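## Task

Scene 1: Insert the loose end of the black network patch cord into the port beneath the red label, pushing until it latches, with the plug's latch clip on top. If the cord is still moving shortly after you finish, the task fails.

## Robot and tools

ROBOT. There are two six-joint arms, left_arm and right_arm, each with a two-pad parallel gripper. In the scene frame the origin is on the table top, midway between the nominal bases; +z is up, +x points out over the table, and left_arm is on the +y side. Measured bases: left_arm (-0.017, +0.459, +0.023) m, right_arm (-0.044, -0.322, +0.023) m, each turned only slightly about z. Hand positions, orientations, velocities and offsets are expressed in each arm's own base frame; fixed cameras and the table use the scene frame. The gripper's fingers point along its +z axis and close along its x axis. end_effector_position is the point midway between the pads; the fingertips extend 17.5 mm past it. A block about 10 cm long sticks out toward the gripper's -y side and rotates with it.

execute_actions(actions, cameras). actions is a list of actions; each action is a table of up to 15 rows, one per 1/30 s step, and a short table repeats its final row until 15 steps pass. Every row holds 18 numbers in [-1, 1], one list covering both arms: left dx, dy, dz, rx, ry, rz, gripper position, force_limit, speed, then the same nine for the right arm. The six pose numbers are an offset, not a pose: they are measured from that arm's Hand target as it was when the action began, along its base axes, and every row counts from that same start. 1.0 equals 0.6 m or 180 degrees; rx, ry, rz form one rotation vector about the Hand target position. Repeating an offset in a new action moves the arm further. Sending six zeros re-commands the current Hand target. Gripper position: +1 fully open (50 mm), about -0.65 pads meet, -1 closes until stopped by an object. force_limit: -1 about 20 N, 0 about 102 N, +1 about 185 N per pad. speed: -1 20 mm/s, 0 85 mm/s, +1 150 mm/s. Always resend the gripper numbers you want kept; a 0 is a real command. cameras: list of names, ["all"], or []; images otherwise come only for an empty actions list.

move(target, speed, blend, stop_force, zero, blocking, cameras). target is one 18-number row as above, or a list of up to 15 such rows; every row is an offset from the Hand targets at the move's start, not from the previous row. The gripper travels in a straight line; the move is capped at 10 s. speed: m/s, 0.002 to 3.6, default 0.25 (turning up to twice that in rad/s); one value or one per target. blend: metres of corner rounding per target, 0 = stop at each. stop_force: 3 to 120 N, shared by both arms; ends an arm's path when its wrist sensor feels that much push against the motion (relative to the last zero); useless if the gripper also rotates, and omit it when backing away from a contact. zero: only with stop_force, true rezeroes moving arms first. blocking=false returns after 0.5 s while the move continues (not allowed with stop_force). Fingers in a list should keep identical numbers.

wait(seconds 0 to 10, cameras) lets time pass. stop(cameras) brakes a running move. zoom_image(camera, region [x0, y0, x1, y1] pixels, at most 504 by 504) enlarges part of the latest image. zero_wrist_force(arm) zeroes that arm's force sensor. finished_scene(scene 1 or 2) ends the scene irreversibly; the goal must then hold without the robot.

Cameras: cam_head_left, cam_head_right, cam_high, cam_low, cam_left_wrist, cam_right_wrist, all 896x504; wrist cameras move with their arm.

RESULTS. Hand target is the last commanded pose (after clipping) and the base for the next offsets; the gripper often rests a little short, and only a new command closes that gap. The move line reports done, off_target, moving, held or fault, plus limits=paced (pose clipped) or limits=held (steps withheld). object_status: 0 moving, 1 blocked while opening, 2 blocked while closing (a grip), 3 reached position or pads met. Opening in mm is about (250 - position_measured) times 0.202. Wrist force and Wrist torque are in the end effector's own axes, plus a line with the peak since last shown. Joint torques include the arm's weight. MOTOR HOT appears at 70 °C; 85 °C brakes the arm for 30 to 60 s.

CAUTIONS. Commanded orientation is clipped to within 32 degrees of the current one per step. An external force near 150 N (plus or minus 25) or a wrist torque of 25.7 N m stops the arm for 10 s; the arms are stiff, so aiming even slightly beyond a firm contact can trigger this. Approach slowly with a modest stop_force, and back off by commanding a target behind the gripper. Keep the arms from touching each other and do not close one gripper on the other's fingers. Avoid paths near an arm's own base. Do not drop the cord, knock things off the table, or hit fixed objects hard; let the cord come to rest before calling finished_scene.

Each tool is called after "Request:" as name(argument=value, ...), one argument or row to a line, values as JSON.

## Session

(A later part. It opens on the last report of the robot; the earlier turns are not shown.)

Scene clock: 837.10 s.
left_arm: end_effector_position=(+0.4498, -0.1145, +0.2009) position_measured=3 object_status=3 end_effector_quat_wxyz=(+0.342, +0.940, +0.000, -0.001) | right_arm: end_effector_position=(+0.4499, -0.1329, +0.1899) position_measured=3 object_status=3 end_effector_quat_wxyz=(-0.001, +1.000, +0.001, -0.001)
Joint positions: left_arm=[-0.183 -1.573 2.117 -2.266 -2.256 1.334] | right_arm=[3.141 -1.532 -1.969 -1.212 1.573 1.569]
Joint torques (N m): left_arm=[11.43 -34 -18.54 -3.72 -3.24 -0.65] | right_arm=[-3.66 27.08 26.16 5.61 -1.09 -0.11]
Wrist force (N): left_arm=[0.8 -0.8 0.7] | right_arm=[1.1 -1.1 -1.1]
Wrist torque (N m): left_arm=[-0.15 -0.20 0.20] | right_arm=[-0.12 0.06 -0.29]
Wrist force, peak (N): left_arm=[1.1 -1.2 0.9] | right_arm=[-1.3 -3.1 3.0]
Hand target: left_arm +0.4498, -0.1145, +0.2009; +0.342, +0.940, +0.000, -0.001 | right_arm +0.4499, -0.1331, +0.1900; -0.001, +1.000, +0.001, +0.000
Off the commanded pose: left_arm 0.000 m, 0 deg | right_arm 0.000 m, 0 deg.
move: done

Request:
move(
  target=[
    [0,0,0,0,0,0,1,1,1,0,-0.217,0.058,-0.1667,0,0,1,-0.6,-0.7],
    [0,0,0,0,0,0,1,1,1,0,-0.375,0.2167,-0.3333,0,0,1,-0.6,-0.7],
    [0,0,0,0,0,0,1,1,1,0,-0.4333,0.4333,-0.5,0,0,1,-0.6,-0.7],
    [0,0,0,0,0,0,1,1,1,0,-0.39,0.6217,-0.6433,0,0,1,-0.6,-0.7],
  ],
  speed=0.25,
  blend=[0.04,0.04,0.04,0],
)

Scene clock: 861.50 s.
left_arm: end_effector_position=(+0.4498, -0.1145, +0.2009) position_measured=3 object_status=3 end_effector_quat_wxyz=(+0.342, +0.940, +0.000, -0.001) | right_arm: end_effector_position=(+0.4499, -0.3671, +0.5630) position_measured=3 object_status=3 end_effector_quat_wxyz=(+0.846, +0.532, +0.000, -0.001)
Joint positions: left_arm=[-0.183 -1.573 2.117 -2.266 -2.256 1.334] | right_arm=[3.141 -1.53 -1.967 -1.214 -0.448 1.568]
Joint torques (N m): left_arm=[11.3 -33.74 -19.37 -3 -3.23 0.22] | right_arm=[10.76 27.44 15.28 5.78 -4.02 -2.09]
Wrist force (N): left_arm=[1.0 -0.9 0.6] | right_arm=[1.8 -4.2 -4.4]
Wrist torque (N m): left_arm=[-0.18 -0.23 0.21] | right_arm=[-0.61 -0.14 -0.26]
Wrist force, peak (N): left_arm=[0.9 -1.4 0.9] | right_arm=[2.6 -4.2 -4.9]
Hand target: left_arm +0.4498, -0.1145, +0.2009; +0.342, +0.940, +0.000, -0.001 | right_arm +0.4499, -0.3671, +0.5630; +0.847, +0.532, +0.000, -0.001
Off the commanded pose: left_arm 0.000 m, 0 deg | right_arm 0.000 m, 0 deg.
move: done

Excellent. Stage B, C.

Request:
move(
  target=[
    [0,0,0,0,0,0,1,1,1,0.0713,0,-0.1083,0,0.1667,0,1,-0.6,-0.7],
    [0,0,0,0,0,0,1,1,1,0.0795,0,-0.2383,0,0.3333,0,1,-0.6,-0.7],
    [0,0,0,0,0,0,1,1,1,0.0217,0,-0.355,0,0.5,0,1,-0.6,-0.7],
  ],
  speed=0.25,
  blend=[0.03,0.03,0],
)

Request:
move(
  target=[
    [0,0,0,0,0,0,1,1,1,0.1783,0.1583,0,0,0,0.1778,1,-0.6,-0.7],
    [0,0,0,0,0,0,1,1,1,0.245,0.39,0,0,0,0.3567,1,-0.6,-0.7],
  ],
  speed=0.25,
  blend=[0.03,0],
  cameras=["cam_head_right","cam_high"],
)

Scene clock: 877.10 s.
left_arm: end_effector_position=(+0.4498, -0.1145, +0.2009) position_measured=3 object_status=3 end_effector_quat_wxyz=(+0.342, +0.940, +0.000, -0.001) | right_arm: end_effector_position=(+0.4630, -0.3671, +0.3500) position_measured=3 object_status=3 end_effector_quat_wxyz=(+0.599, +0.376, +0.599, -0.377)
Joint positions: left_arm=[-0.183 -1.573 2.117 -2.266 -2.256 1.334] | right_arm=[3.141 -1.532 -1.969 -2.78 -0.449 1.567]
Joint torques (N m): left_arm=[10.91 -33.53 -19.32 -2.43 -3.28 1.02] | right_arm=[3.49 27.63 16.16 0.83 -0.84 -1.65]
Wrist force (N): left_arm=[0.7 -1.1 0.9] | right_arm=[2.6 -4.9 -2.5]
Wrist torque (N m): left_arm=[-0.20 -0.18 0.20] | right_arm=[-0.89 0.18 -0.59]
Wrist force, peak (N): left_arm=[1.0 -1.4 1.1] | right_arm=[3.0 -5.2 -4.6]
Hand target: left_arm +0.4498, -0.1145, +0.2009; +0.342, +0.940, +0.000, -0.001 | right_arm +0.4629, -0.3671, +0.3500; +0.599, +0.376, +0.599, -0.377
Off the commanded pose: left_arm 0.000 m, 0 deg | right_arm 0.000 m, 0 deg.
move: done

Scene clock: 879.87 s.
left_arm: end_effector_position=(+0.4498, -0.1145, +0.2009) position_measured=3 object_status=3 end_effector_quat_wxyz=(+0.342, +0.940, +0.000, -0.001) | right_arm: end_effector_position=(+0.6100, -0.1332, +0.3500) position_measured=3 object_status=3 end_effector_quat_wxyz=(+0.707, +0.000, +0.707, -0.001)
Joint positions: left_arm=[-0.183 -1.573 2.117 -2.266 -2.256 1.334] | right_arm=[3.144 -1.531 -1.969 -2.782 -1.566 1.569]
Joint torques (N m): left_arm=[11.24 -33.43 -19.98 -2.17 -3.26 1.42] | right_arm=[3.58 28.79 14.63 3.09 -1.93 1.6]
Wrist force (N): left_arm=[0.9 -0.9 0.8] | right_arm=[2.8 -5.0 -2.2]
Wrist torque (N m): left_arm=[-0.18 -0.21 0.20] | right_arm=[-0.90 0.15 -0.60]
Wrist force, peak (N): left_arm=[0.9 -1.4 1.0] | right_arm=[2.8 -5.8 -2.0]
Hand target: left_arm +0.4498, -0.1145, +0.2009; +0.342, +0.940, +0.000, -0.001 | right_arm +0.6099, -0.1331, +0.3500; +0.707, +0.000, +0.707, -0.001
Off the commanded pose: left_arm 0.000 m, 0 deg | right_arm 0.000 m, 0 deg.
move: done
Images, in order (width x height): cam_head_right 896x504, cam_high 896x504.

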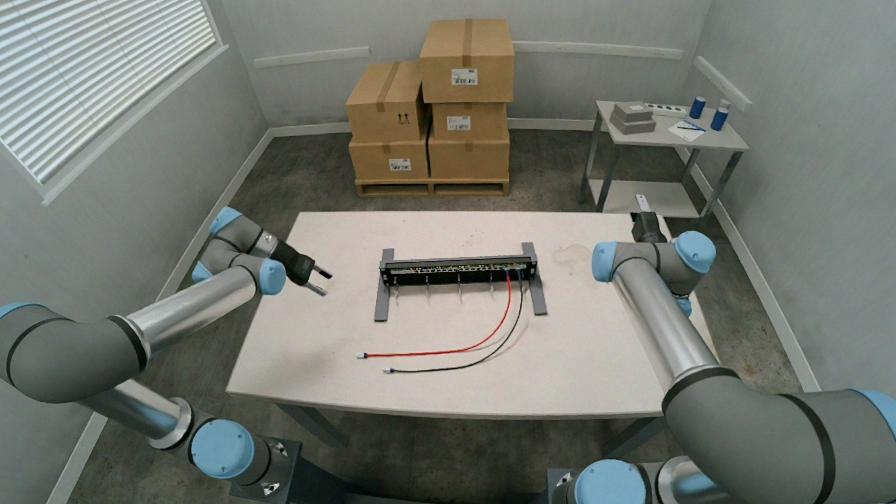

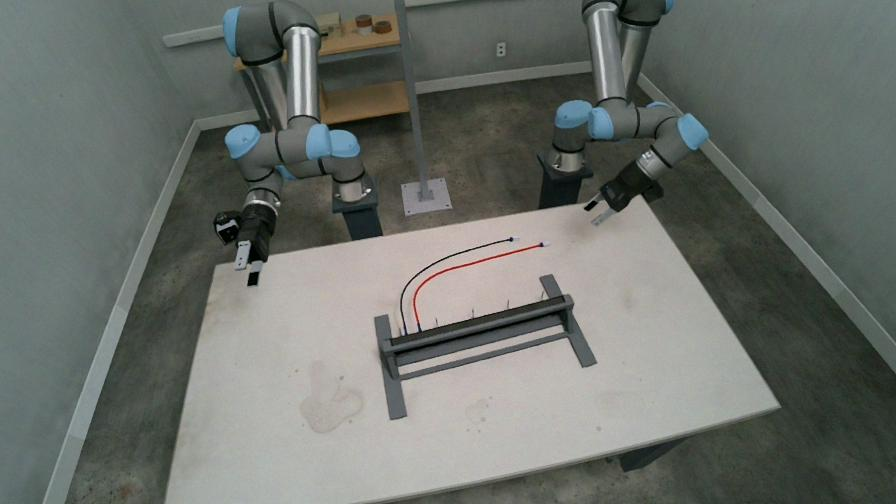

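Request:
move(
  target=[0,0,0,0,0,0,1,1,1,-0.1833,0.6383,0,0,0,0.25,1,-0.6,-0.7],
  speed=0.3,
)

Request:
move(
  target=[0,0,0,0,0,0,1,1,1,-0.283,0.217,-0.317,-0.3836,-0.3870,0.3870,1,-0.6,-0.7],
  speed=0.3,
  cameras=["cam_head_right","cam_right_wrist"],
)

Scene clock: 953.10 s.
left_arm: end_effector_position=(+0.4498, -0.1145, +0.2009) position_measured=3 object_status=3 end_effector_quat_wxyz=(+0.342, +0.940, +0.000, -0.001) | right_arm: end_effector_position=(+0.5000, +0.2499, +0.3500) position_measured=3 object_status=3 end_effector_quat_wxyz=(+0.654, -0.270, +0.653, +0.269)
Joint positions: left_arm=[-0.183 -1.573 2.117 -2.266 -2.256 1.334] | right_arm=[3.775 -1.393 -2.09 -2.799 -1.72 1.569]
Joint torques (N m): left_arm=[11.02 -33.5 -19.99 -1.73 -3.21 1.89] | right_arm=[7.25 21.06 15.54 0.73 2.03 1.78]
Wrist force (N): left_arm=[1.2 -1.0 0.7] | right_arm=[2.9 -4.4 -2.7]
Wrist torque (N m): left_arm=[-0.19 -0.26 0.20] | right_arm=[-0.80 0.11 -0.58]
Wrist force, peak (N): left_arm=[1.0 -1.1 1.1] | right_arm=[2.8 -8.6 -1.5]
Hand target: left_arm +0.4498, -0.1145, +0.2009; +0.342, +0.940, +0.000, -0.001 | right_arm +0.5000, +0.2499, +0.3500; +0.654, -0.270, +0.653, +0.269
Off the commanded pose: left_arm 0.000 m, 0 deg | right_arm 0.000 m, 0 deg.
move: done

Scene clock: 957.10 s.
left_arm: end_effector_position=(+0.4498, -0.1145, +0.2009) position_measured=3 object_status=3 end_effector_quat_wxyz=(+0.342, +0.940, +0.000, -0.001) | right_arm: end_effector_position=(+0.3302, +0.3801, +0.1598) position_measured=3 object_status=3 end_effector_quat_wxyz=(-0.384, +0.923, +0.005, -0.002)
Joint positions: left_arm=[-0.183 -1.573 2.117 -2.266 -2.256 1.334] | right_arm=[4.029 -1.784 -1.819 -3.594 -2.041 -0.531]
Joint torques (N m): left_arm=[10.44 -33.22 -19.74 -1.3 -3.12 2.02] | right_arm=[2.91 36.19 10.97 1.01 -1.85 -1.45]
Wrist force (N): left_arm=[0.8 -0.9 0.5] | right_arm=[-0.5 -1.8 0.0]
Wrist torque (N m): left_arm=[-0.18 -0.20 0.20] | right_arm=[-0.62 0.27 -0.33]
Wrist force, peak (N): left_arm=[1.0 -1.2 1.1] | right_arm=[2.7 -5.3 -2.5]
Hand target: left_arm +0.4498, -0.1145, +0.2009; +0.342, +0.940, +0.000, -0.001 | right_arm +0.3302, +0.3801, +0.1598; -0.384, +0.923, +0.005, -0.002
Off the commanded pose: left_arm 0.000 m, 0 deg | right_arm 0.000 m, 0 deg.
move: done
camera_calibration:
cam_right_wrist: T_world_to_cam=[[0.999841, 0.0174235, 0.00375003, -0.332514], [0.0173151, -0.899781, -0.435998, 0.425668], [-0.00422242, 0.435994, -0.89994, 0.106114], [0, 0, 0, 1]] pos_world=[0.325538, 0.342536, 0.282334]
Images, in order (width x height): cam_head_right 896x504, cam_right_wrist 896x504.

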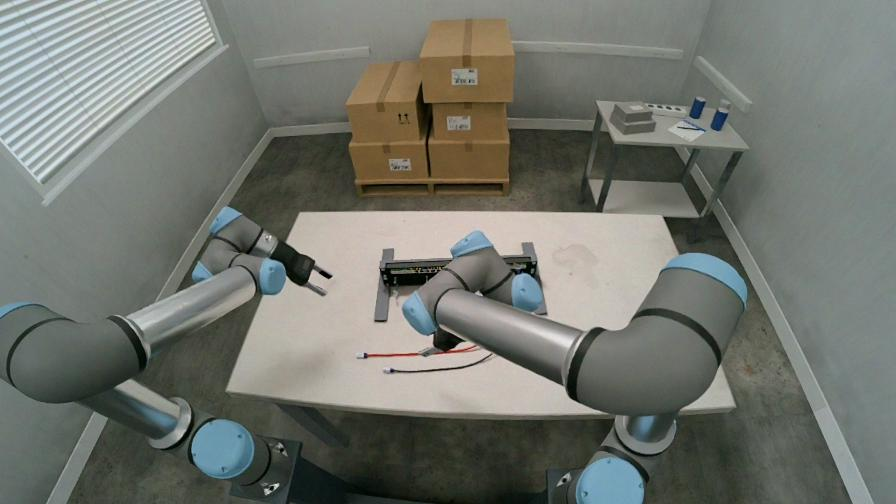

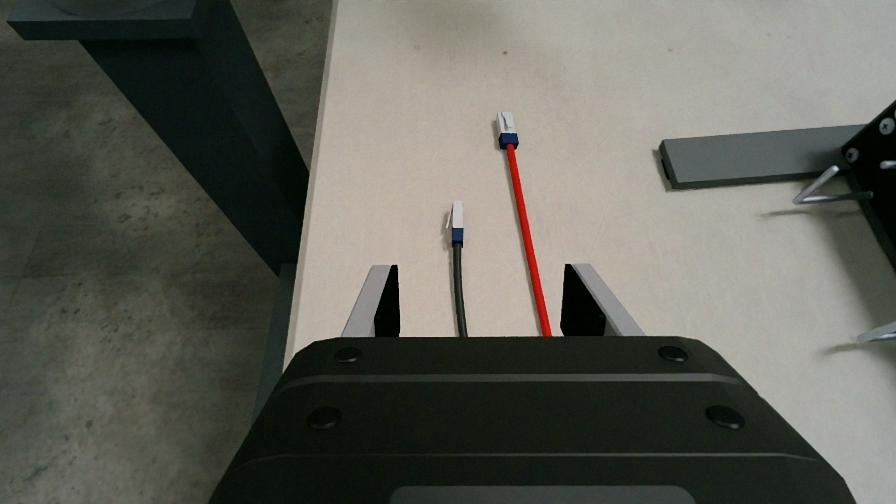

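Request:
move(
  target=[0,0,0,0,0,0,1,1,1,-0.0097,0.1630,-0.2458,0,0,0,1,-0.6,-0.7],
  speed=0.15,
  cameras=["cam_right_wrist"],
)

Request:
zoom_image(
  camera="cam_right_wrist",
  region=[380, 180, 600, 340],
)

Scene clock: 971.27 s.
left_arm: end_effector_position=(+0.4498, -0.1145, +0.2009) position_measured=3 object_status=3 end_effector_quat_wxyz=(+0.342, +0.940, +0.000, -0.001) | right_arm: end_effector_position=(+0.3243, +0.4780, +0.0124) position_measured=3 object_status=3 end_effector_quat_wxyz=(-0.384, +0.923, +0.005, -0.002)
Joint positions: left_arm=[-0.183 -1.573 2.117 -2.266 -2.256 1.334] | right_arm=[4.184 -2.09 -1.815 -3.238 -1.943 -0.4]
Joint torques (N m): left_arm=[10.4 -33.28 -20.8 -0.93 -3.11 2.02] | right_arm=[-5.61 34.62 6.92 -1.91 -3.71 -2]
Wrist force (N): left_arm=[1.0 -1.1 0.7] | right_arm=[-0.5 -1.7 -0.3]
Wrist torque (N m): left_arm=[-0.22 -0.23 0.20] | right_arm=[-0.67 0.28 -0.19]
Wrist force, peak (N): left_arm=[1.1 -1.1 1.1] | right_arm=[-0.6 -1.9 -2.0]
Hand target: left_arm +0.4498, -0.1145, +0.2009; +0.342, +0.940, +0.000, -0.001 | right_arm +0.3243, +0.4779, +0.0123; -0.384, +0.923, +0.005, -0.002
Off the commanded pose: left_arm 0.000 m, 0 deg | right_arm 0.000 m, 0 deg.
move: done
camera_calibration:
cam_right_wrist: T_world_to_cam=[[0.999839, 0.0175169, 0.00401598, -0.327843], [0.0175154, -0.899817, -0.435915, 0.449444], [-0.00402223, 0.435915, -0.899979, -0.0692252], [0, 0, 0, 1]] pos_world=[0.319639, 0.440336, 0.134935]
Images, in order (width x height): cam_right_wrist 896x504.

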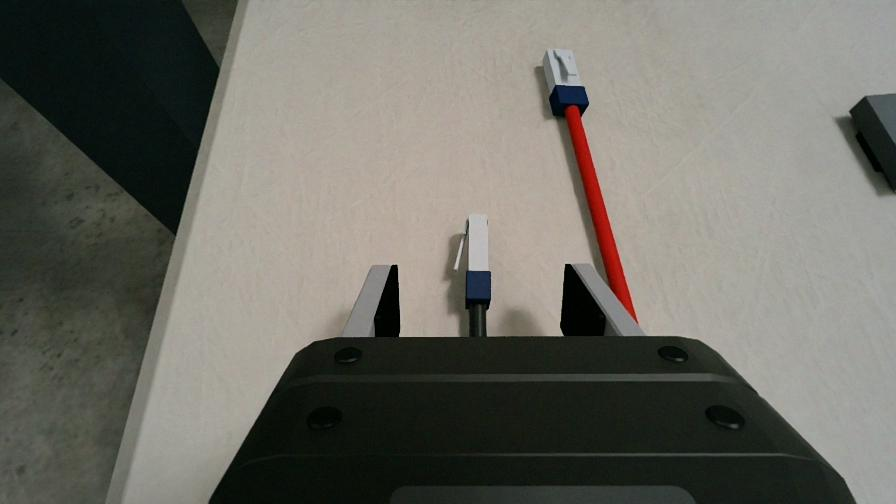

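Scaled by 2.291 from the camera's 896x504 image, which has a finer 1280x720 frame.

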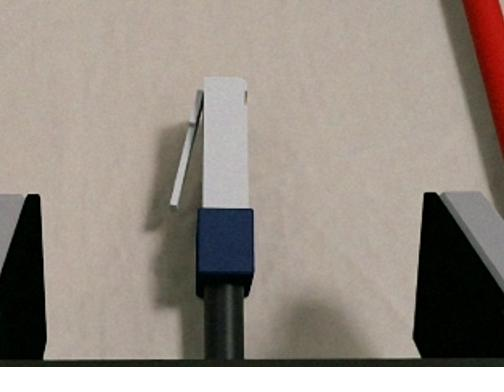

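Request:
move(
  target=[0,0,0,0,0,0,1,1,1,-0.0002,0.0235,-0.0235,0,0,0,1,-0.6,-0.7],
  speed=0.02,
  stop_force=5,
)

Request:
move(
  target=[0,0,0,0,0,0,1,1,1,0,0,0,0,0,0,-1,-0.5,-0.9],
  cameras=["cam_right_wrist"],
)

Request:
zoom_image(
  camera="cam_right_wrist",
  region=[380, 180, 600, 340],
)

Scene clock: 984.17 s.
left_arm: end_effector_position=(+0.4498, -0.1145, +0.2009) position_measured=3 object_status=3 end_effector_quat_wxyz=(+0.342, +0.940, +0.000, -0.001) | right_arm: end_effector_position=(+0.3242, +0.4920, -0.0018) position_measured=3 object_status=3 end_effector_quat_wxyz=(-0.384, +0.923, +0.005, -0.002)
Joint positions: left_arm=[-0.183 -1.573 2.117 -2.266 -2.256 1.334] | right_arm=[4.201 -2.13 -1.793 -3.215 -1.932 -0.386]
Joint torques (N m): left_arm=[9.89 -33.52 -20.5 -0.72 -3.25 2.02] | right_arm=[-6.61 45.97 7.39 -2.69 -2.92 -1.77]
Wrist force (N): left_arm=[1.0 -1.1 0.9] | right_arm=[-0.6 -1.6 -0.4]
Wrist torque (N m): left_arm=[-0.20 -0.23 0.19] | right_arm=[-0.64 0.28 -0.30]
Wrist force, peak (N): left_arm=[1.0 -1.2 1.1] | right_arm=[-0.7 -2.0 -0.4]
Hand target: left_arm +0.4498, -0.1145, +0.2009; +0.342, +0.940, +0.000, -0.001 | right_arm +0.3242, +0.4920, -0.0018; -0.384, +0.923, +0.005, -0.002
Off the commanded pose: left_arm 0.000 m, 0 deg | right_arm 0.000 m, 0 deg.
move: done

Scene clock: 986.00 s.
left_arm: end_effector_position=(+0.4498, -0.1145, +0.2009) position_measured=3 object_status=3 end_effector_quat_wxyz=(+0.342, +0.940, +0.000, -0.001) | right_arm: end_effector_position=(+0.3242, +0.4920, -0.0018) position_measured=216 object_status=2 end_effector_quat_wxyz=(-0.384, +0.923, +0.005, -0.002)
Joint positions: left_arm=[-0.183 -1.573 2.117 -2.266 -2.256 1.334] | right_arm=[4.201 -2.13 -1.793 -3.215 -1.932 -0.386]
Joint torques (N m): left_arm=[9.26 -32.99 -21.23 -0.74 -3.26 1.98] | right_arm=[-6.91 45.93 7.84 -2.76 -2.88 -1.72]
Wrist force (N): left_arm=[0.8 -1.0 0.8] | right_arm=[-0.2 -1.6 -0.2]
Wrist torque (N m): left_arm=[-0.20 -0.21 0.20] | right_arm=[-0.62 0.23 -0.30]
Wrist force, peak (N): left_arm=[0.8 -1.4 1.1] | right_arm=[-0.2 -2.1 -0.6]
Hand target: left_arm +0.4498, -0.1145, +0.2009; +0.342, +0.940, +0.000, -0.001 | right_arm +0.3242, +0.4920, -0.0018; -0.384, +0.923, +0.005, -0.002
Off the commanded pose: left_arm 0.000 m, 0 deg | right_arm 0.000 m, 0 deg.
move: done
camera_calibration:
cam_right_wrist: T_world_to_cam=[[0.999838, 0.0175171, 0.00401648, -0.327933], [0.017516, -0.899836, -0.435876, 0.455946], [-0.00402109, 0.435876, -0.899998, -0.0881318], [0, 0, 0, 1]] pos_world=[0.319539, 0.454436, 0.120735]
Images, in order (width x height): cam_right_wrist 896x504.

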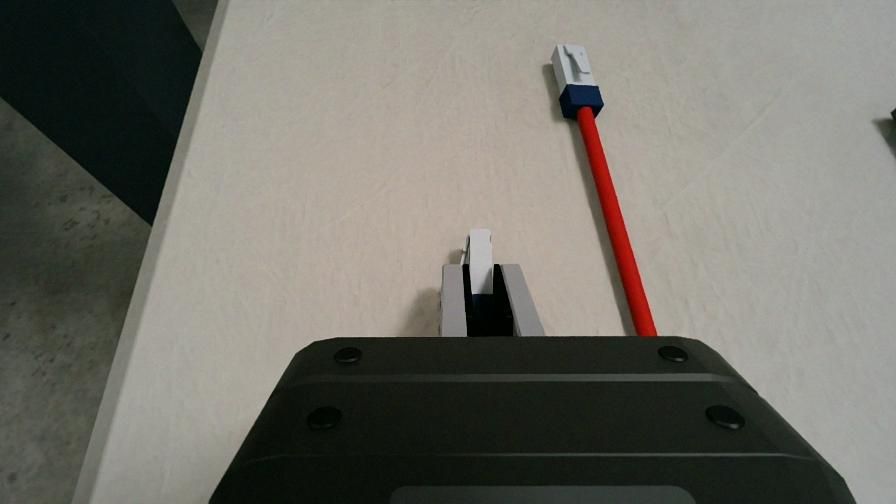

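Scaled by 2.291 from the camera's 896x504 image, which has a finer 1280x720 frame.

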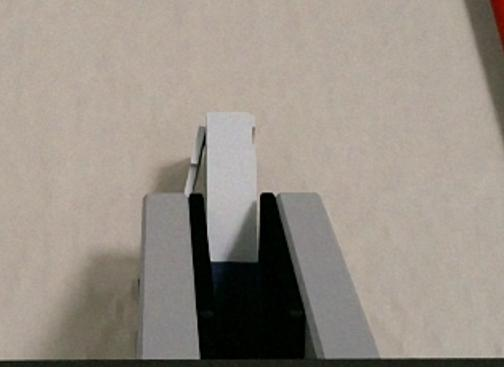

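Request:
move(
  target=[
    [0,0,0,0,0,0,1,1,1,0,0,0.2,0,0,0,-1,-0.5,-0.9],
    [0,0,0,0,0,0,1,1,1,0.2597,-0.17,0.32,0.3567,0.4032,-0.3603,-1,-0.5,-0.9],
  ],
  speed=0.2,
  blend=[0.04,0],
  cameras=["cam_head_right","cam_right_wrist","cam_low","cam_high"],
)

Request:
zoom_image(
  camera="cam_right_wrist",
  region=[430, 180, 540, 340],
)

Scene clock: 1010.53 s.
left_arm: end_effector_position=(+0.4498, -0.1145, +0.2009) position_measured=3 object_status=3 end_effector_quat_wxyz=(+0.342, +0.940, +0.000, -0.001) | right_arm: end_effector_position=(+0.4800, +0.3901, +0.1903) position_measured=216 object_status=2 end_effector_quat_wxyz=(+0.638, -0.307, +0.637, +0.306)
Joint positions: left_arm=[-0.183 -1.573 2.117 -2.266 -2.256 1.334] | right_arm=[4.043 -1.761 -2.213 -2.308 -1.566 1.569]
Joint torques (N m): left_arm=[9.21 -33.33 -21.87 -0.66 -3.19 2.05] | right_arm=[-8.08 18.05 23.2 -0.16 -1.35 0.44]
Wrist force (N): left_arm=[0.7 -1.3 1.0] | right_arm=[2.9 -4.5 -3.1]
Wrist torque (N m): left_arm=[-0.25 -0.20 0.20] | right_arm=[-0.83 0.12 -0.43]
Wrist force, peak (N): left_arm=[1.1 -1.4 1.0] | right_arm=[3.0 -4.9 -3.2]
Hand target: left_arm +0.4498, -0.1145, +0.2009; +0.342, +0.940, +0.000, -0.001 | right_arm +0.4800, +0.3900, +0.1902; +0.638, -0.307, +0.637, +0.306
Off the commanded pose: left_arm 0.000 m, 0 deg | right_arm 0.000 m, 0 deg.
move: done
camera_calibration:
cam_right_wrist: T_world_to_cam=[[0.00926552, -0.00319648, -0.999952, 0.191941], [-0.943571, 0.331025, -0.00980126, 0.345184], [0.331041, 0.943616, 0.0000510203, -0.400379], [0, 0, 0, 1]] pos_world=[0.456469, 0.264153, 0.195335]
Images, in order (width x height): cam_head_right 896x504, cam_high 896x504, cam_low 896x504, cam_right_wrist 896x504.

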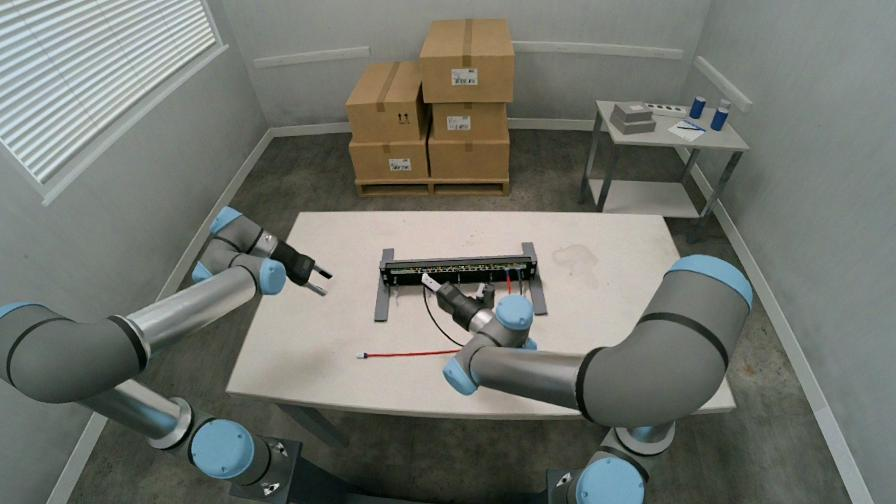

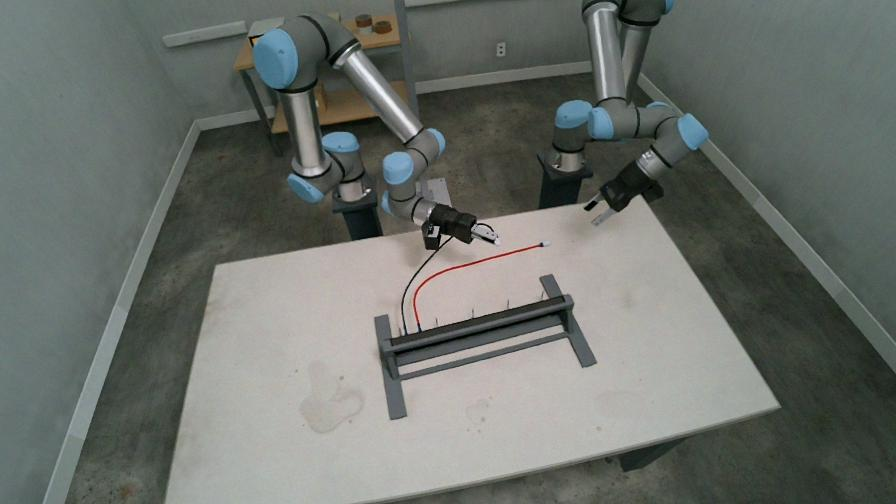

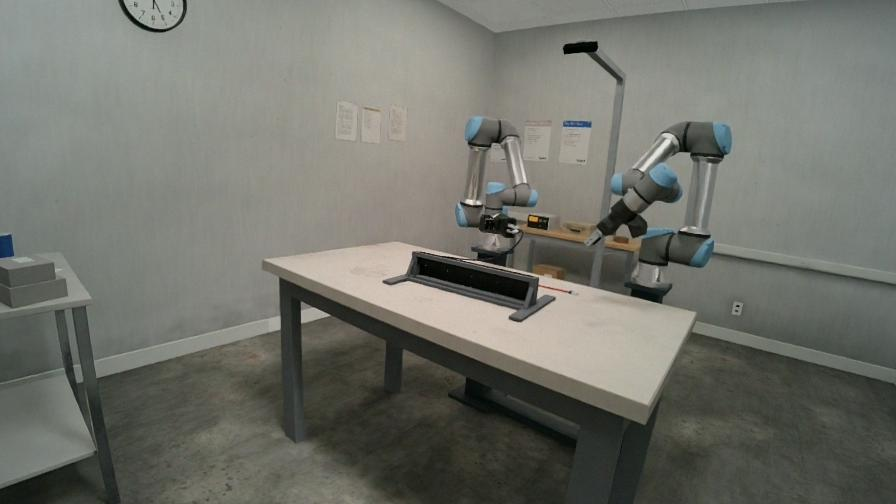

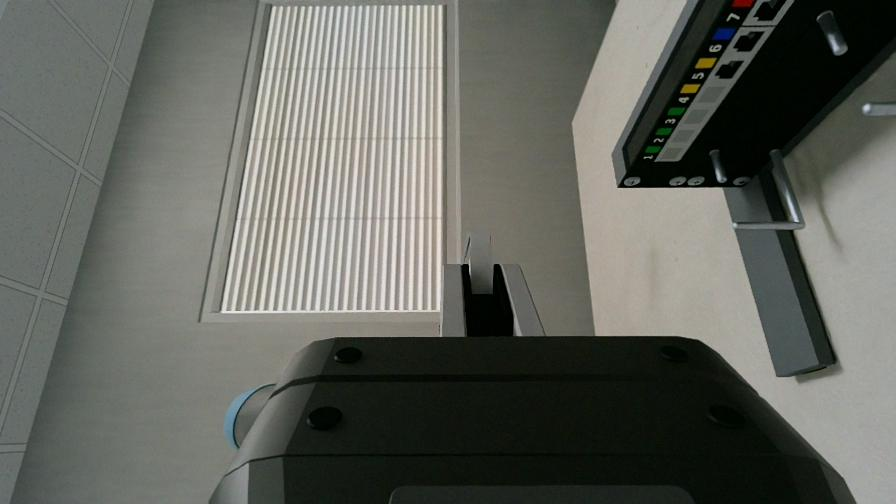

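Scaled by 3.150 from the camera's 896x504 image, which has a finer 1280x720 frame.

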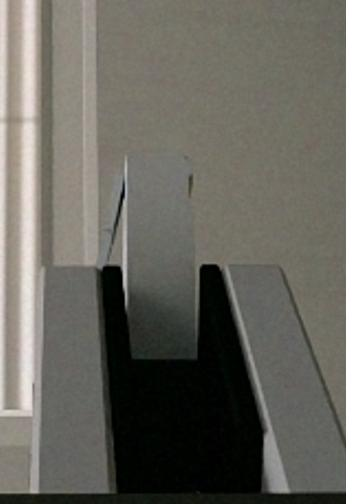

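Request:
move(
  target=[0.1337,-0.2192,0,0,0,0,1,1,1,0.0917,0.0167,-0.2083,0,0,0,-1,-0.5,-0.9],
  speed=0.12,
  stop_force=20,
  cameras=["all"],
)

Request:
zoom_image(
  camera="cam_left_wrist",
  region=[440, 100, 740, 300],
)

Request:
zoom_image(
  camera="cam_right_wrist",
  region=[440, 100, 740, 300],
)

Scene clock: 1029.90 s.
left_arm: end_effector_position=(+0.5300, -0.2460, +0.2009) position_measured=3 object_status=3 end_effector_quat_wxyz=(+0.342, +0.940, +0.000, -0.001) | right_arm: end_effector_position=(+0.5351, +0.4000, +0.0653) position_measured=216 object_status=2 end_effector_quat_wxyz=(+0.638, -0.307, +0.637, +0.306)
Joint positions: left_arm=[-0.4 -1.351 1.913 -2.447 -2.206 1.067] | right_arm=[3.949 -2.148 -2.119 -2.015 -1.66 1.569]
Joint torques (N m): left_arm=[13.05 -44.28 -29.45 -0.57 -3.09 0.53] | right_arm=[10.02 28.69 3.55 2.04 2.04 1.48]
Wrist force (N): left_arm=[0.3 -0.4 0.9] | right_arm=[2.6 -4.1 -2.6]
Wrist torque (N m): left_arm=[-0.06 -0.08 0.24] | right_arm=[-0.79 0.19 -0.45]
Wrist force, peak (N): left_arm=[1.2 0.8 2.3] | right_arm=[4.6 -4.7 -2.5]
Hand target: left_arm +0.5300, -0.2460, +0.2009; +0.342, +0.940, +0.000, -0.001 | right_arm +0.5351, +0.4000, +0.0653; +0.638, -0.307, +0.637, +0.306
Off the commanded pose: left_arm 0.000 m, 0 deg | right_arm 0.000 m, 0 deg.
move: done
camera_calibration:
cam_left_wrist: T_world_to_cam=[[0.9998, 0.00513479, -0.019338, -0.514772], [0.0193096, -0.500771, 0.865365, -0.287623], [-0.00524044, -0.865565, -0.500769, 0.0246008], [0, 0, 0, 1]] pos_world=[0.520352, -0.120096, 0.251263]
cam_right_wrist: T_world_to_cam=[[0.00907521, -0.00313214, -0.999954, 0.0664476], [-0.943469, 0.331323, -0.00960036, 0.392524], [0.331337, 0.943512, 0.0000517476, -0.428078], [0, 0, 0, 1]] pos_world=[0.51157, 0.274053, 0.0702351]

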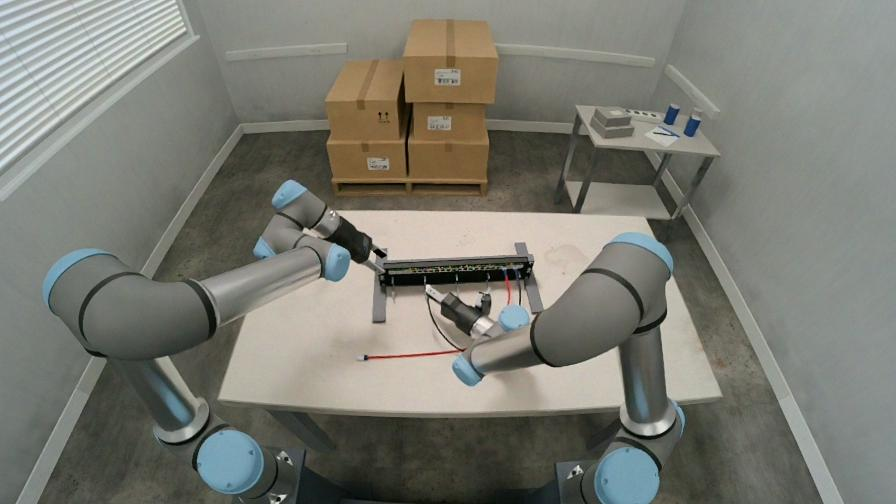

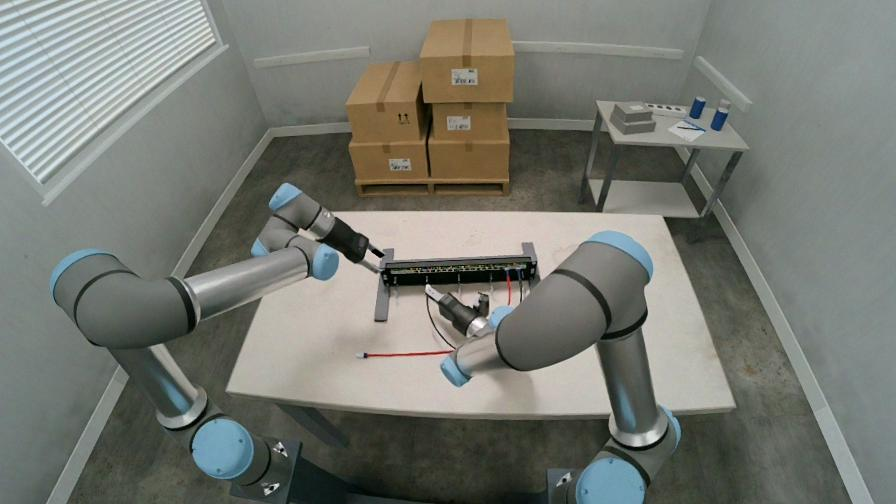

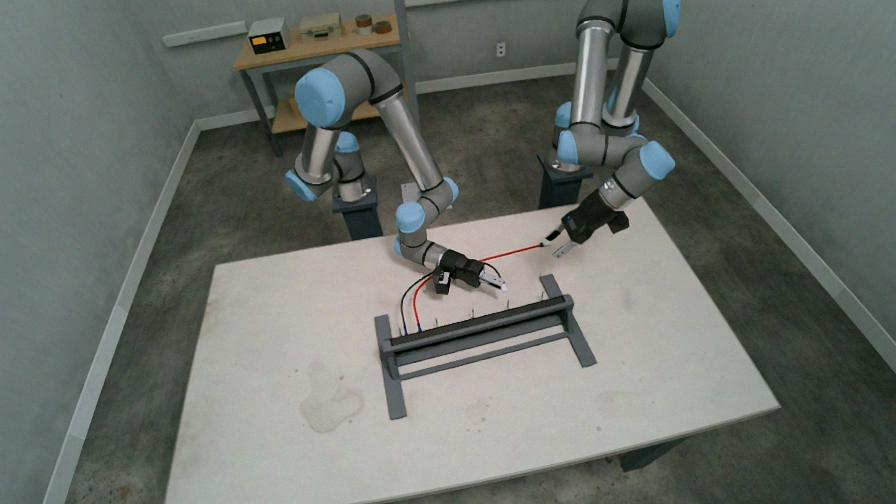

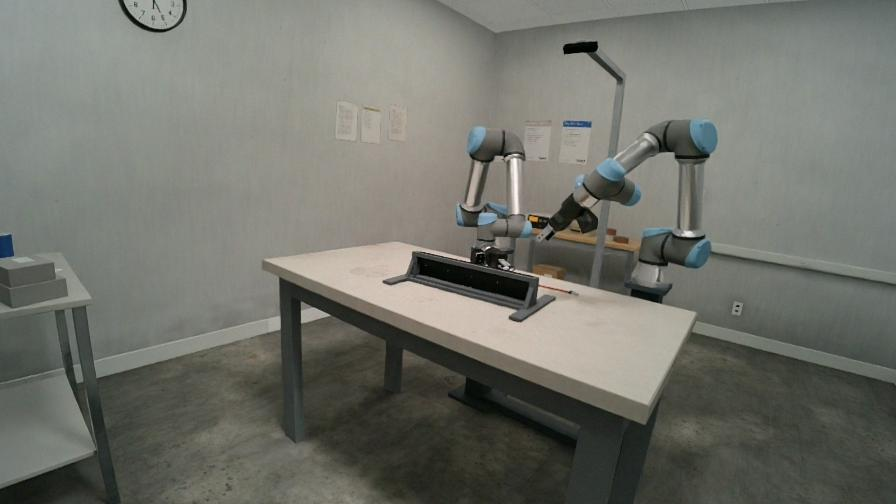

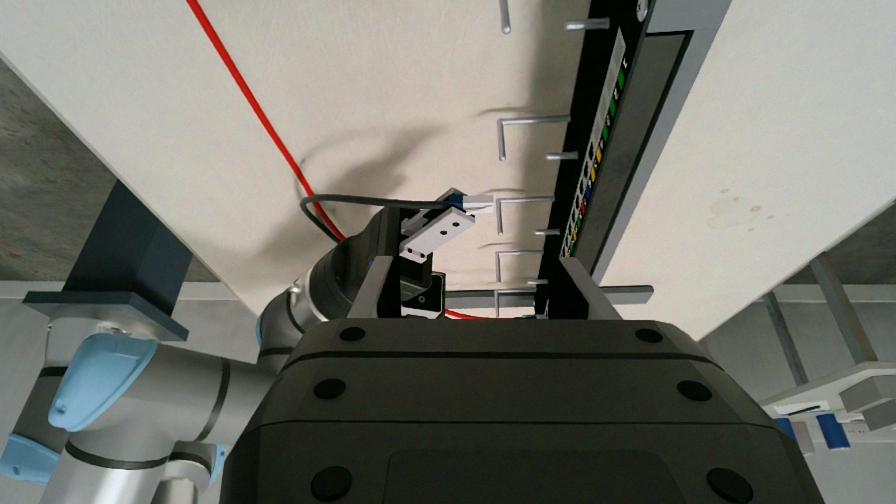

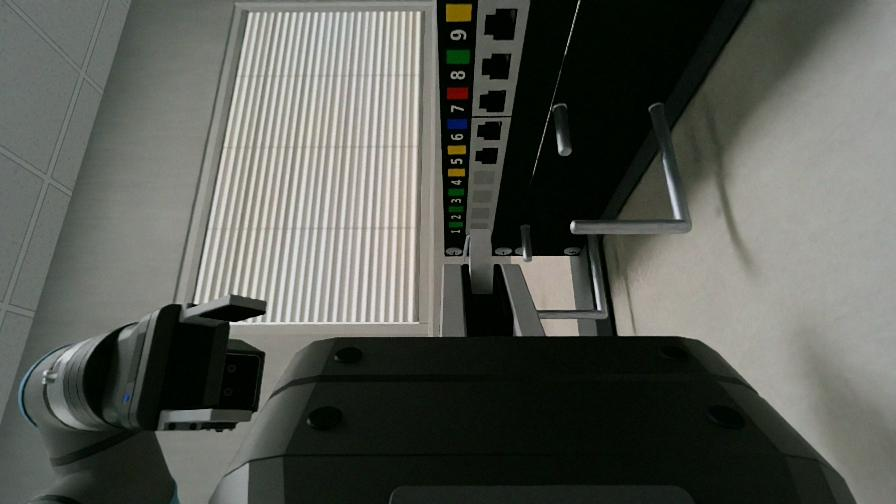

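Scaled by 1.680 from the camera's 896x504 image, which has a finer 1280x720 frame.

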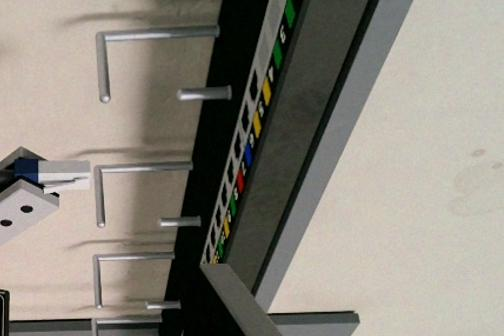

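Scaled by 1.680 from the camera's 896x504 image, which has a finer 1280x720 frame.

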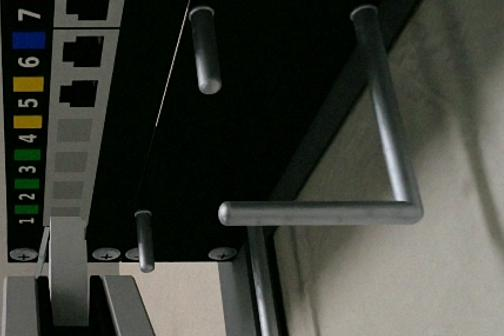

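Request:
zoom_image(
  camera="cam_left_wrist",
  region=[460, 150, 620, 250],
)

Request:
zoom_image(
  camera="cam_left_wrist",
  region=[560, 170, 620, 230],
)

Request:
zoom_image(
  camera="cam_right_wrist",
  region=[430, 0, 560, 130],
)

Request:
zoom_image(
  camera="cam_right_wrist",
  region=[430, 120, 590, 320],
)

Scaled by 3.150 from the camera's 896x504 image, which has a finer 1280x720 frame.

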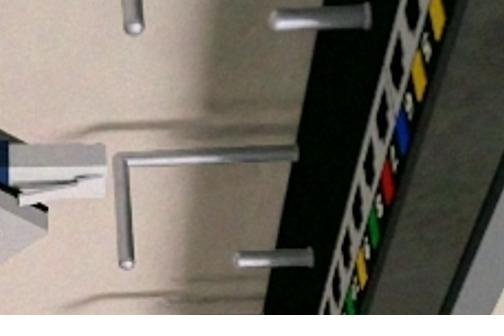

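Scaled by 8.400 from the camera's 896x504 image, which has a finer 1280x720 frame.

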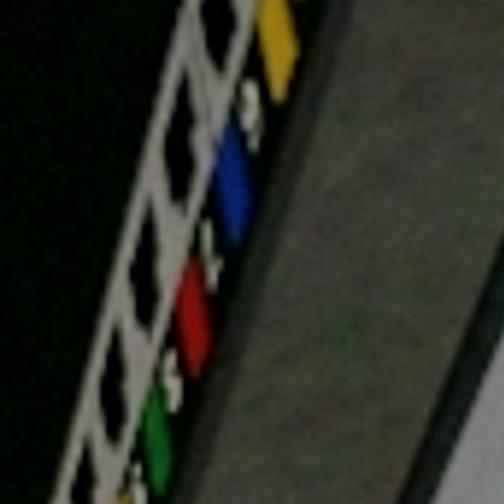

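Scaled by 3.877 from the camera's 896x504 image, which has a finer 1280x720 frame.

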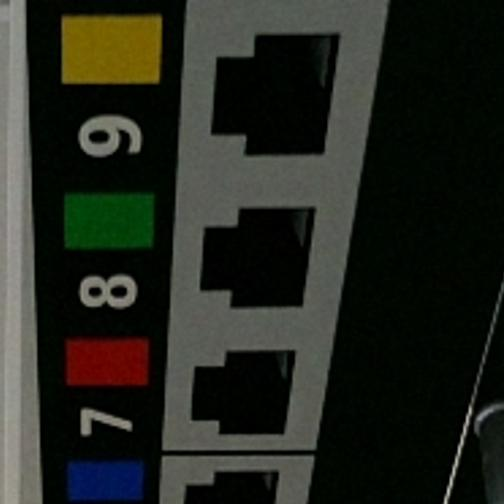

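Scaled by 2.520 from the camera's 896x504 image, which has a finer 1280x720 frame.

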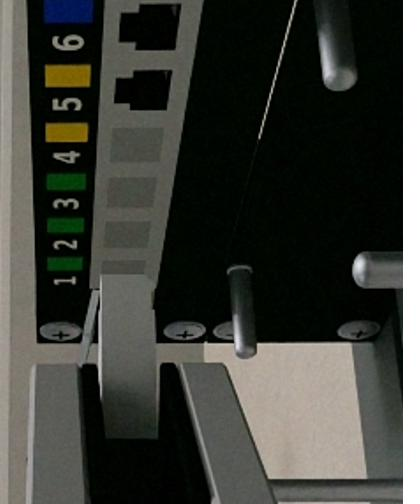

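Request:
move(
  target=[0,0,0,0,0,0,1,1,1,0.0703,0.0013,-0.0117,0,0,-0.0039,-1,-0.5,-0.9],
  speed=0.05,
  stop_force=8,
  cameras=["cam_left_wrist","cam_right_wrist"],
)

Request:
zoom_image(
  camera="cam_left_wrist",
  region=[500, 150, 620, 250],
)

Request:
zoom_image(
  camera="cam_right_wrist",
  region=[420, 140, 580, 300],
)

Scene clock: 1157.00 s.
left_arm: end_effector_position=(+0.5300, -0.2460, +0.2009) position_measured=3 object_status=3 end_effector_quat_wxyz=(+0.342, +0.940, +0.000, -0.001) | right_arm: end_effector_position=(+0.5773, +0.4008, +0.0582) position_measured=216 object_status=2 end_effector_quat_wxyz=(+0.640, -0.303, +0.638, +0.302)
Joint positions: left_arm=[-0.4 -1.351 1.913 -2.447 -2.206 1.067] | right_arm=[3.888 -2.211 -2.009 -2.062 -1.709 1.569]
Joint torques (N m): left_arm=[12.41 -43.95 -30.61 -0.75 -3.01 -2.31] | right_arm=[10.73 47.3 6 5.2 2.07 1.32]
Wrist force (N): left_arm=[0.4 -0.8 1.0] | right_arm=[3.2 -4.4 -3.0]
Wrist torque (N m): left_arm=[-0.11 -0.09 0.24] | right_arm=[-0.87 0.15 -0.44]
Wrist force, peak (N): left_arm=[0.3 -1.0 1.1] | right_arm=[3.0 -5.2 -2.7]
Hand target: left_arm +0.5300, -0.2460, +0.2009; +0.342, +0.940, +0.000, -0.001 | right_arm +0.5772, +0.4008, +0.0582; +0.640, -0.303, +0.638, +0.302
Off the commanded pose: left_arm 0.000 m, 0 deg | right_arm 0.000 m, 0 deg.
move: done
camera_calibration:
cam_left_wrist: T_world_to_cam=[[0.9998, 0.00513479, -0.019338, -0.514772], [0.0193096, -0.500771, 0.865365, -0.287623], [-0.00524044, -0.865565, -0.500769, 0.0246008], [0, 0, 0, 1]] pos_world=[0.520352, -0.120096, 0.251263]
cam_right_wrist: T_world_to_cam=[[0.00903709, -0.00324307, -0.999954, 0.0591339], [-0.939342, 0.342849, -0.00960124, 0.425012], [0.342864, 0.939385, 0.0000520034, -0.447791], [0, 0, 0, 1]] pos_world=[0.552229, 0.275125, 0.0632351]
Images, in order (width x height): cam_left_wrist 896x504, cam_right_wrist 896x504.

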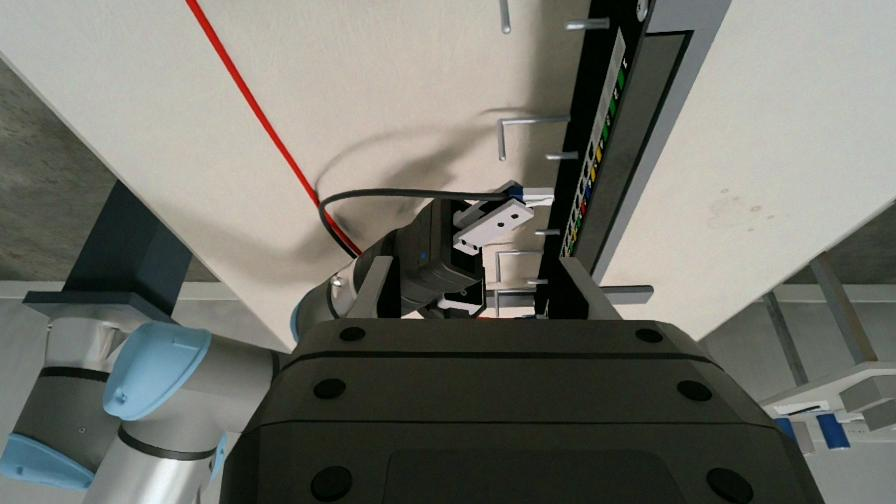

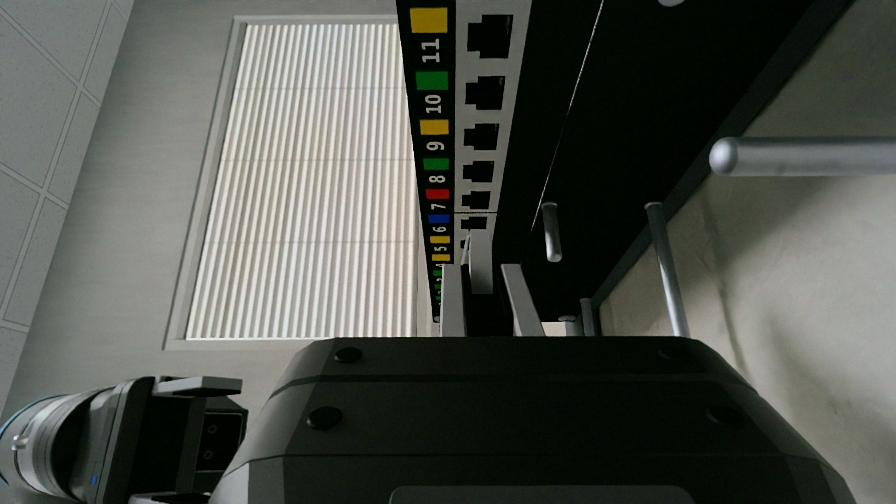

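Scaled by 4.200 from the camera's 896x504 image, which has a finer 1280x720 frame.

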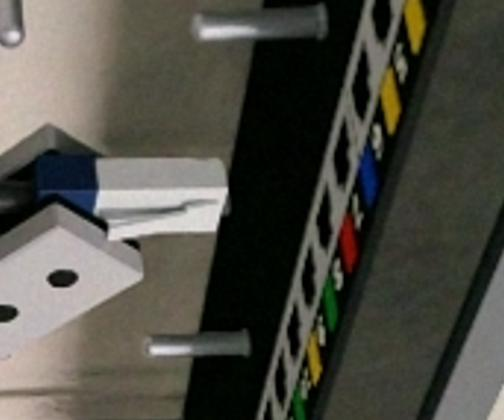

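Scaled by 3.150 from the camera's 896x504 image, which has a finer 1280x720 frame.

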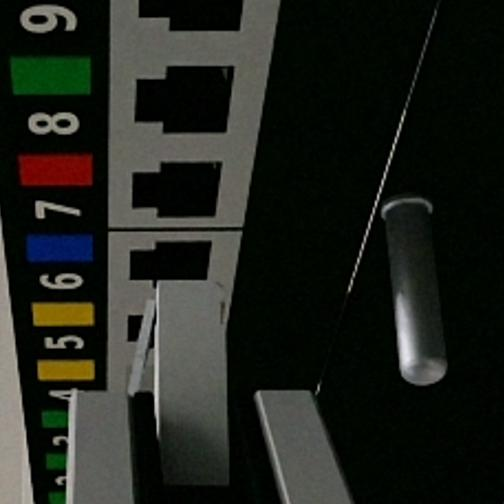

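Request:
zoom_image(
  camera="cam_right_wrist",
  region=[450, 150, 510, 240],
)

Scaled by 5.600 from the camera's 896x504 image, which has a finer 1280x720 frame.

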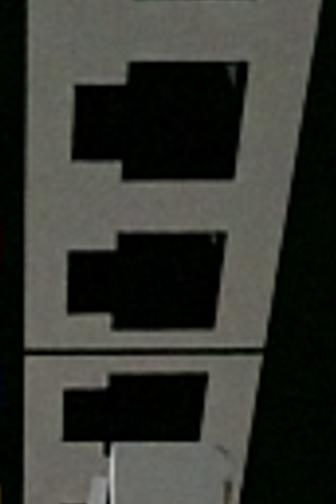

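Request:
move(
  target=[0,0,0,0,0,0,1,1,1,0.0078,0.0218,-0.0025,0,0,0,-1,-0.5,-0.9],
  speed=0.05,
  stop_force=8,
  cameras=["cam_left_wrist","cam_right_wrist"],
)

Request:
zoom_image(
  camera="cam_left_wrist",
  region=[520, 150, 620, 240],
)

Request:
zoom_image(
  camera="cam_right_wrist",
  region=[440, 150, 520, 270],
)

Scene clock: 1262.27 s.
left_arm: end_effector_position=(+0.5300, -0.2460, +0.2009) position_measured=3 object_status=3 end_effector_quat_wxyz=(+0.342, +0.940, +0.000, -0.001) | right_arm: end_effector_position=(+0.5819, +0.4139, +0.0567) position_measured=216 object_status=2 end_effector_quat_wxyz=(+0.640, -0.303, +0.638, +0.302)
Joint positions: left_arm=[-0.4 -1.351 1.913 -2.447 -2.206 1.067] | right_arm=[3.902 -2.227 -1.978 -2.076 -1.695 1.569]
Joint torques (N m): left_arm=[12.81 -43.86 -30.58 -0.92 -2.88 -2.28] | right_arm=[-7.47 47.48 5.12 5.16 -2.82 -1.4]
Wrist force (N): left_arm=[0.1 -0.8 0.8] | right_arm=[3.2 -4.5 -2.7]
Wrist torque (N m): left_arm=[-0.11 -0.06 0.24] | right_arm=[-0.89 0.12 -0.45]
Wrist force, peak (N): left_arm=[0.4 -0.9 1.1] | right_arm=[3.1 -4.6 -3.7]
Hand target: left_arm +0.5300, -0.2460, +0.2009; +0.342, +0.940, +0.000, -0.001 | right_arm +0.5819, +0.4139, +0.0567; +0.640, -0.303, +0.638, +0.302
Off the commanded pose: left_arm 0.000 m, 0 deg | right_arm 0.000 m, 0 deg.
move: done
camera_calibration:
cam_left_wrist: T_world_to_cam=[[0.9998, 0.00513479, -0.019338, -0.514772], [0.0193096, -0.500771, 0.865365, -0.287623], [-0.00524044, -0.865565, -0.500769, 0.0246008], [0, 0, 0, 1]] pos_world=[0.520352, -0.120096, 0.251263]
cam_right_wrist: T_world_to_cam=[[0.00903709, -0.00324307, -0.999954, 0.057634], [-0.939342, 0.342849, -0.00960124, 0.424922], [0.342864, 0.939385, 0.0000520034, -0.461708], [0, 0, 0, 1]] pos_world=[0.556929, 0.288225, 0.0617351]
Images, in order (width x height): cam_left_wrist 896x504, cam_right_wrist 896x504.

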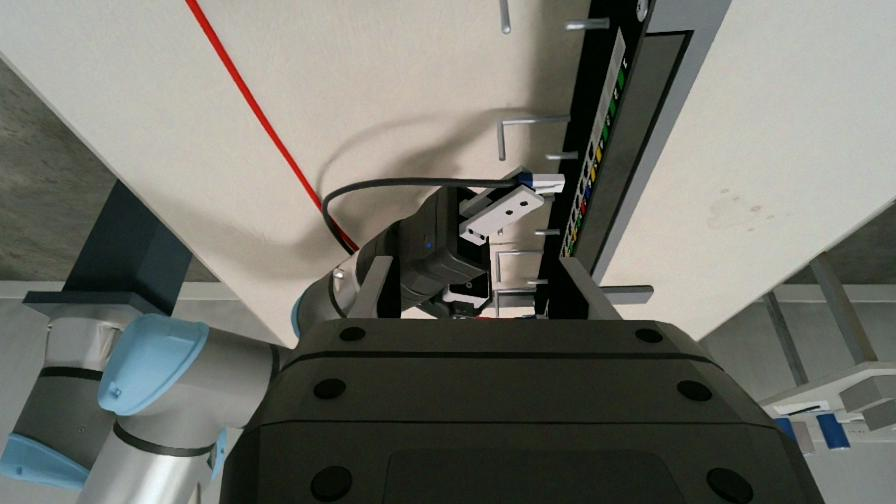

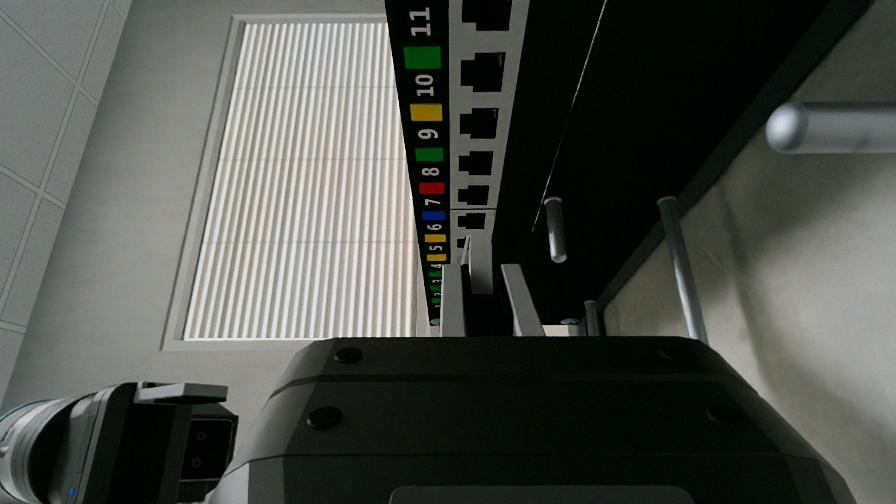

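Scaled by 5.040 from the camera's 896x504 image, which has a finer 1280x720 frame.

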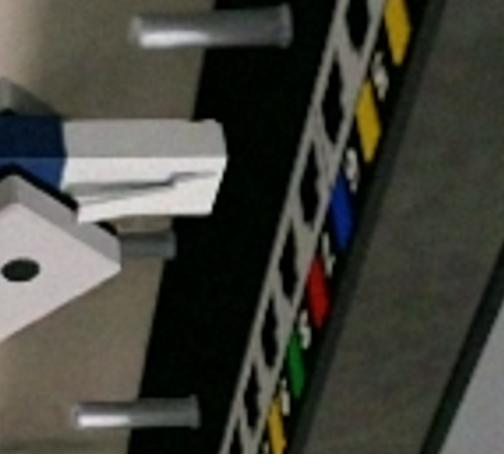

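Scaled by 4.200 from the camera's 896x504 image, which has a finer 1280x720 frame.

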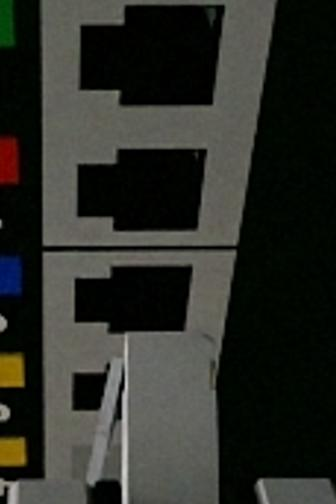

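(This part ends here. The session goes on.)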